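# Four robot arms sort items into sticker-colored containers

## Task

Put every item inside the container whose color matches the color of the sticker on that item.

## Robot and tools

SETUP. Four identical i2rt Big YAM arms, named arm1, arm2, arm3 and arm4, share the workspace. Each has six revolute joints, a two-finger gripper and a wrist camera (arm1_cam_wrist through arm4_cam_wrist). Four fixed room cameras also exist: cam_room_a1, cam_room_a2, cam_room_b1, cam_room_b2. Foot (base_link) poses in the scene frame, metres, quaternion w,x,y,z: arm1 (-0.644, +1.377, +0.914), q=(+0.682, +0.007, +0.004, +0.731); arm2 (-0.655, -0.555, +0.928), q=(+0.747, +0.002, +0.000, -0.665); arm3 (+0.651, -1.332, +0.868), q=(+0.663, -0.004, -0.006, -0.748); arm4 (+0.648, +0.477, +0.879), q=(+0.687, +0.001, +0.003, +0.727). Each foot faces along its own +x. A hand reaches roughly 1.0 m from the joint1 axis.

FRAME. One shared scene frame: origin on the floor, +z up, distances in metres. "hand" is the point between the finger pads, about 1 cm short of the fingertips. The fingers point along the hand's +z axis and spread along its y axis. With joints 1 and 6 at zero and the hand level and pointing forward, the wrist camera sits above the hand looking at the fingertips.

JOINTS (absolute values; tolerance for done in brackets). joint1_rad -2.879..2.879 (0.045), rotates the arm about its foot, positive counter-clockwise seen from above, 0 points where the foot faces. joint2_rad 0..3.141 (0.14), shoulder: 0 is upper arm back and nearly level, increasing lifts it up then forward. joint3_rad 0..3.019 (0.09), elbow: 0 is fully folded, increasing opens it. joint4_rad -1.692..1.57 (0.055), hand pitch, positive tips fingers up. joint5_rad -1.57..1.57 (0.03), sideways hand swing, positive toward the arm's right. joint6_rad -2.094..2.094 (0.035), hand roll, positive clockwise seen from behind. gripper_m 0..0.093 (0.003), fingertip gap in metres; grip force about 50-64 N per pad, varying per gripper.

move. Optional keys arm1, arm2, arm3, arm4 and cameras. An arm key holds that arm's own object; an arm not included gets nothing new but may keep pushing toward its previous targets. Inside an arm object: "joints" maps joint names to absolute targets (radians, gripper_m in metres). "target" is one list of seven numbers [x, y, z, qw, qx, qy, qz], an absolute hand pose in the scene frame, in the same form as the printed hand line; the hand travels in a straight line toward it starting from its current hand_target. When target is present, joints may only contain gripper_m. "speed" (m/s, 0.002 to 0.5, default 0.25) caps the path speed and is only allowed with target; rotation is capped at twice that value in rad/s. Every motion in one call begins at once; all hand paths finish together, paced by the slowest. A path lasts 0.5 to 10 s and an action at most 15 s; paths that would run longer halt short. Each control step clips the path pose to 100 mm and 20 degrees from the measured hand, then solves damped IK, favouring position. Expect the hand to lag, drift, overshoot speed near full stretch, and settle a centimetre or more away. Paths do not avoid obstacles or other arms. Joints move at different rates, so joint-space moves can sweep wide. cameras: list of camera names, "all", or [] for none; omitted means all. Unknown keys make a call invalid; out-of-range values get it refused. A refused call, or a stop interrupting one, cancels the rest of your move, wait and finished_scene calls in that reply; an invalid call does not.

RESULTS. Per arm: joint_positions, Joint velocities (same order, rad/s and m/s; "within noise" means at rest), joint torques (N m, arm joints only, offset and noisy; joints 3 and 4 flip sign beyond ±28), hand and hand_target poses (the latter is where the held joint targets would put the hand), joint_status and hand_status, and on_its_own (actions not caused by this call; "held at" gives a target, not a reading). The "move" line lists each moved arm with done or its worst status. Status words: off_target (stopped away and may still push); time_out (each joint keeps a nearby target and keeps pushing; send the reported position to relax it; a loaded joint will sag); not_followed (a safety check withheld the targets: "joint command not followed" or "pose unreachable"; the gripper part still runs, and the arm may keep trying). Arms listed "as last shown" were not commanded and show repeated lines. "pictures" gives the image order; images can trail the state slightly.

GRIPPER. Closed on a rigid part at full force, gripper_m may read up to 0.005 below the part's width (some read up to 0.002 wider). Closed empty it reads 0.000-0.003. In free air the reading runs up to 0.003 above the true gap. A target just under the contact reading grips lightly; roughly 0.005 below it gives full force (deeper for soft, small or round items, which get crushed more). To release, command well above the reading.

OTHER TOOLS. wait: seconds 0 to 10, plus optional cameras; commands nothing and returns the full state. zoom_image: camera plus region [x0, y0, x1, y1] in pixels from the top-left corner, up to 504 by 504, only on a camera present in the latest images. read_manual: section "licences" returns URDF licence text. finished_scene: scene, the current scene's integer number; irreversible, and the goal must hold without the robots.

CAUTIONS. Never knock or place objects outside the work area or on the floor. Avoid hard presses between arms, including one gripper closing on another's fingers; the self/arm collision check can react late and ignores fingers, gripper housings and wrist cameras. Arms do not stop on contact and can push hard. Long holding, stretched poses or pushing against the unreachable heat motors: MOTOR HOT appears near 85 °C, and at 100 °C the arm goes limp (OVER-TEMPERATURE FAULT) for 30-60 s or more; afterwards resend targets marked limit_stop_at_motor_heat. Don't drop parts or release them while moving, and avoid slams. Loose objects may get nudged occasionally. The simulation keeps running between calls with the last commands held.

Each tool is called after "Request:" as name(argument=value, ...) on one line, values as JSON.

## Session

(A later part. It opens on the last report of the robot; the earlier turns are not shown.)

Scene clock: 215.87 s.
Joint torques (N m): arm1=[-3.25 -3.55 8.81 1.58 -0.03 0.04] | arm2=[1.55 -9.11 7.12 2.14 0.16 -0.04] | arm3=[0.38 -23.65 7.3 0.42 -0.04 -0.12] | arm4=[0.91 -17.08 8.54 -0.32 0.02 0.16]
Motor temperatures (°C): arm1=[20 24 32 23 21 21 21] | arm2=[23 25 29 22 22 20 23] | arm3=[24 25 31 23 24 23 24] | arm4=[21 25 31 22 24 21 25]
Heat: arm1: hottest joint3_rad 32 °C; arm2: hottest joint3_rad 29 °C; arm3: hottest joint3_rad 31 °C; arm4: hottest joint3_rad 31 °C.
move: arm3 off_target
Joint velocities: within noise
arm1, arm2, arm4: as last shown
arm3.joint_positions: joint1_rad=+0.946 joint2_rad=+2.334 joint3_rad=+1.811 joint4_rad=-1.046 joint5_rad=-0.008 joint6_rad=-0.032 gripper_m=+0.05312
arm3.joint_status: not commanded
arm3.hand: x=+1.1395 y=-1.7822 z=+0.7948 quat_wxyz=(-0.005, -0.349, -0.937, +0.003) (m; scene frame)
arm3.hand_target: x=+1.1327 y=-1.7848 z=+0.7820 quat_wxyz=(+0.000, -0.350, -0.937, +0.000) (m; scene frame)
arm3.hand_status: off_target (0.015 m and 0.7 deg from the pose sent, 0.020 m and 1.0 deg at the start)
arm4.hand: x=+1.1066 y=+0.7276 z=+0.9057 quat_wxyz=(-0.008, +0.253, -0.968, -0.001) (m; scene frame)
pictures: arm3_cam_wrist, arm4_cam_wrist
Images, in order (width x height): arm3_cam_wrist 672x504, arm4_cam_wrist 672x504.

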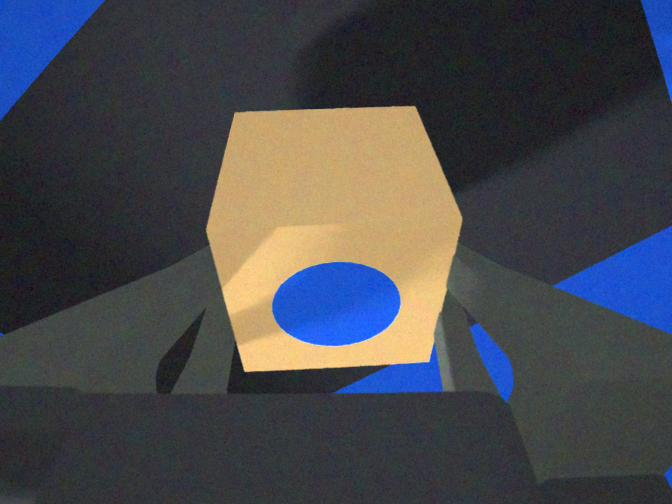

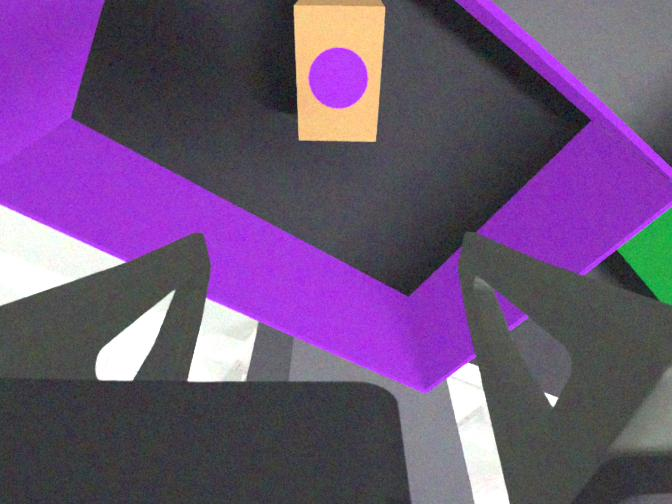

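Request:
move(arm3={"target":[1.133,-1.785,0.745,0,0.3502,0.9367,0],"speed":0.15}, cameras=[])

Request:
move(arm3={"target":[1.133,-1.785,0.724,0,0.3502,0.9367,0],"speed":0.1}, cameras=[])

Request:
move(arm3={"joints":{"gripper_m":0.08}}, cameras=["arm3_cam_wrist"])

Request:
move(arm3={"target":[1.125,-1.778,0.9,0,0.3502,0.9367,0],"speed":0.35}, cameras=["arm3_cam_wrist","cam_room_a1"])

Scene clock: 223.17 s.
Joint torques (N m): arm1=[-2.84 -3.78 8.83 1.54 -0.02 0.07] | arm2=[1.55 -9.05 7.1 2.15 0.14 -0.03] | arm3=[0.44 -21.13 6.56 1.17 -0.06 -0.11] | arm4=[0.38 -16.85 8.49 -0.27 0.03 0.15]
Motor temperatures (°C): arm1=[20 24 32 23 21 21 21] | arm2=[23 25 29 22 22 20 23] | arm3=[24 25 30 23 24 23 24] | arm4=[21 25 31 22 24 21 25]
Heat: arm1: hottest joint3_rad 32 °C; arm2: hottest joint3_rad 29 °C; arm3: hottest joint3_rad 30 °C; arm4: hottest joint3_rad 31 °C.
move: arm3 off_target
Joint velocities: within noise
arm1, arm2, arm4: as last shown
arm3.joint_positions: joint1_rad=+0.946 joint2_rad=+2.355 joint3_rad=+1.809 joint4_rad=-1.002 joint5_rad=-0.007 joint6_rad=-0.032 gripper_m=+0.05312
arm3.joint_status: not commanded
arm3.hand: x=+1.1436 y=-1.7864 z=+0.7809 quat_wxyz=(-0.015, -0.349, -0.937, +0.007) (m; scene frame)
arm3.hand_target: x=+1.1318 y=-1.7838 z=+0.7462 quat_wxyz=(+0.000, -0.350, -0.937, +0.000) (m; scene frame)
arm3.hand_status: off_target (0.037 m and 1.9 deg from the pose sent, 0.050 m and 0.7 deg at the start)
pictures: none
No camera images: "cameras" was empty.

Scene clock: 224.13 s.
Joint torques (N m): arm1=[-2.32 -3.72 8.9 1.44 -0.06 0.08] | arm2=[1.61 -8.94 7.12 2.18 0.15 -0.02] | arm3=[0.5 -18.67 6.09 2.37 -0.05 -0.11] | arm4=[1.03 -16.67 8.61 -0.34 0.02 0.18]
Motor temperatures (°C): arm1=[20 24 32 23 21 21 21] | arm2=[23 25 29 22 22 20 23] | arm3=[24 25 30 23 24 23 24] | arm4=[21 25 31 22 24 21 25]
Heat: arm1: hottest joint3_rad 32 °C; arm2: hottest joint3_rad 29 °C; arm3: hottest joint3_rad 30 °C; arm4: hottest joint3_rad 31 °C.
move: arm3 off_target
Joint velocities: within noise
arm1, arm2, arm4: as last shown
arm3.joint_positions: joint1_rad=+0.946 joint2_rad=+2.355 joint3_rad=+1.806 joint4_rad=-0.994 joint5_rad=-0.007 joint6_rad=-0.032 gripper_m=+0.05312
arm3.joint_status: not commanded
arm3.hand: x=+1.1439 y=-1.7866 z=+0.7798 quat_wxyz=(-0.017, -0.349, -0.937, +0.008) (m; scene frame)
arm3.hand_target: x=+1.1300 y=-1.7820 z=+0.7269 quat_wxyz=(+0.000, -0.350, -0.937, +0.000) (m; scene frame)
arm3.hand_status: off_target (0.057 m and 2.2 deg from the pose sent, 0.058 m and 1.9 deg at the start)
arm4.hand: x=+1.1066 y=+0.7276 z=+0.9057 quat_wxyz=(-0.008, +0.252, -0.968, -0.001) (m; scene frame)
pictures: none
No camera images: "cameras" was empty.

Scene clock: 224.83 s.
Joint torques (N m): arm1=[-3.14 -3.6 8.76 1.48 -0.05 0.03] | arm2=[1.55 -9 7.13 2.17 0.16 -0.03] | arm3=[0.91 -22.89 6.58 0.13 0.1 -0.11] | arm4=[0.79 -16.5 8.5 -0.34 0.02 0.17]
Motor temperatures (°C): arm1=[20 24 32 23 21 21 21] | arm2=[23 25 29 22 22 20 23] | arm3=[24 25 30 23 24 23 24] | arm4=[21 25 31 22 24 21 25]
Heat: arm1: hottest joint3_rad 32 °C; arm2: hottest joint3_rad 29 °C; arm3: hottest joint3_rad 30 °C; arm4: hottest joint3_rad 31 °C.
move: arm3 done
Joint velocities: within noise
arm1, arm2, arm4: as last shown
arm3.joint_positions: joint1_rad=+0.942 joint2_rad=+2.401 joint3_rad=+1.796 joint4_rad=-0.944 joint5_rad=-0.011 joint6_rad=-0.032 gripper_m=+0.07997
arm3.joint_status: all done
arm3.hand: x=+1.1403 y=-1.7867 z=+0.7474 quat_wxyz=(-0.016, -0.351, -0.936, +0.006) (m; scene frame)
arm3.hand_target: x=+1.1301 y=-1.7820 z=+0.7270 quat_wxyz=(+0.000, -0.350, -0.937, +0.000) (m; scene frame)
arm3.hand_status: not commanded
pictures: arm3_cam_wrist
Images, in order (width x height): arm3_cam_wrist 672x504.

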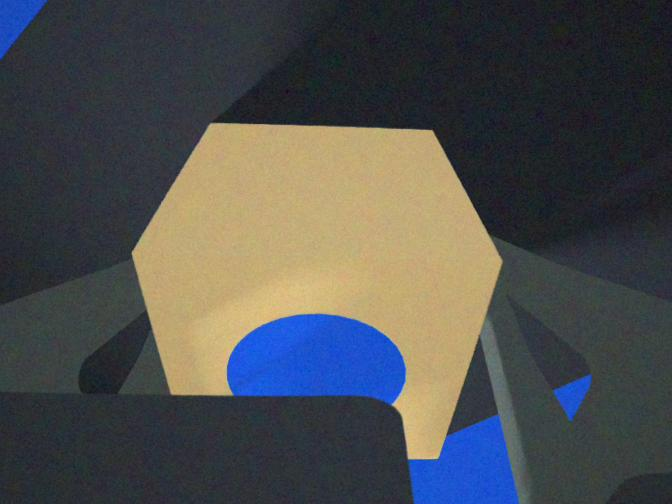

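Scene clock: 226.17 s.
Joint torques (N m): arm1=[-2.84 -3.6 8.68 1.39 -0.06 0.02] | arm2=[1.61 -8.94 7.12 2.19 0.16 -0.03] | arm3=[0.38 -22.3 10.54 -0.38 0.1 -0.13] | arm4=[0.73 -16.56 8.59 -0.31 0.01 0.14]
Motor temperatures (°C): arm1=[20 24 32 23 21 21 21] | arm2=[23 25 29 22 22 20 23] | arm3=[24 26 30 23 24 23 24] | arm4=[21 25 31 22 24 21 25]
Heat: arm1: hottest joint3_rad 32 °C; arm2: hottest joint3_rad 29 °C; arm3: hottest joint3_rad 30 °C; arm4: hottest joint3_rad 31 °C.
move: arm3 done
Joint velocities: within noise
arm1, arm2, arm4: as last shown
arm3.joint_positions: joint1_rad=+0.942 joint2_rad=+2.163 joint3_rad=+1.806 joint4_rad=-1.225 joint5_rad=-0.011 joint6_rad=-0.034 gripper_m=+0.07997
arm3.joint_status: not commanded
arm3.hand: x=+1.1238 y=-1.7694 z=+0.9015 quat_wxyz=(+0.000, -0.350, -0.937, -0.001) (m; scene frame)
arm3.hand_target: x=+1.1248 y=-1.7779 z=+0.9000 quat_wxyz=(+0.000, -0.350, -0.937, +0.000) (m; scene frame)
arm3.hand_status: done (0.009 m and 0.1 deg from the pose sent, 0.154 m and 1.9 deg at the start)
pictures: arm3_cam_wrist, cam_room_a1
Images, in order (width x height): arm3_cam_wrist 672x504, cam_room_a1 672x504.

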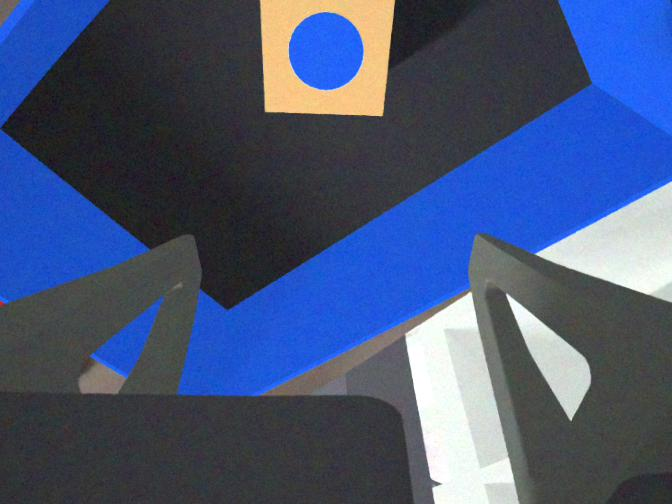

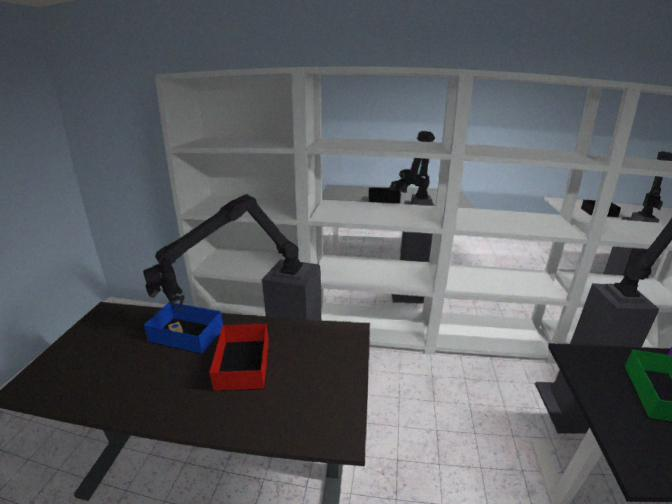

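Request:
finished_scene(scene=3)

The scene is finished: the task was done.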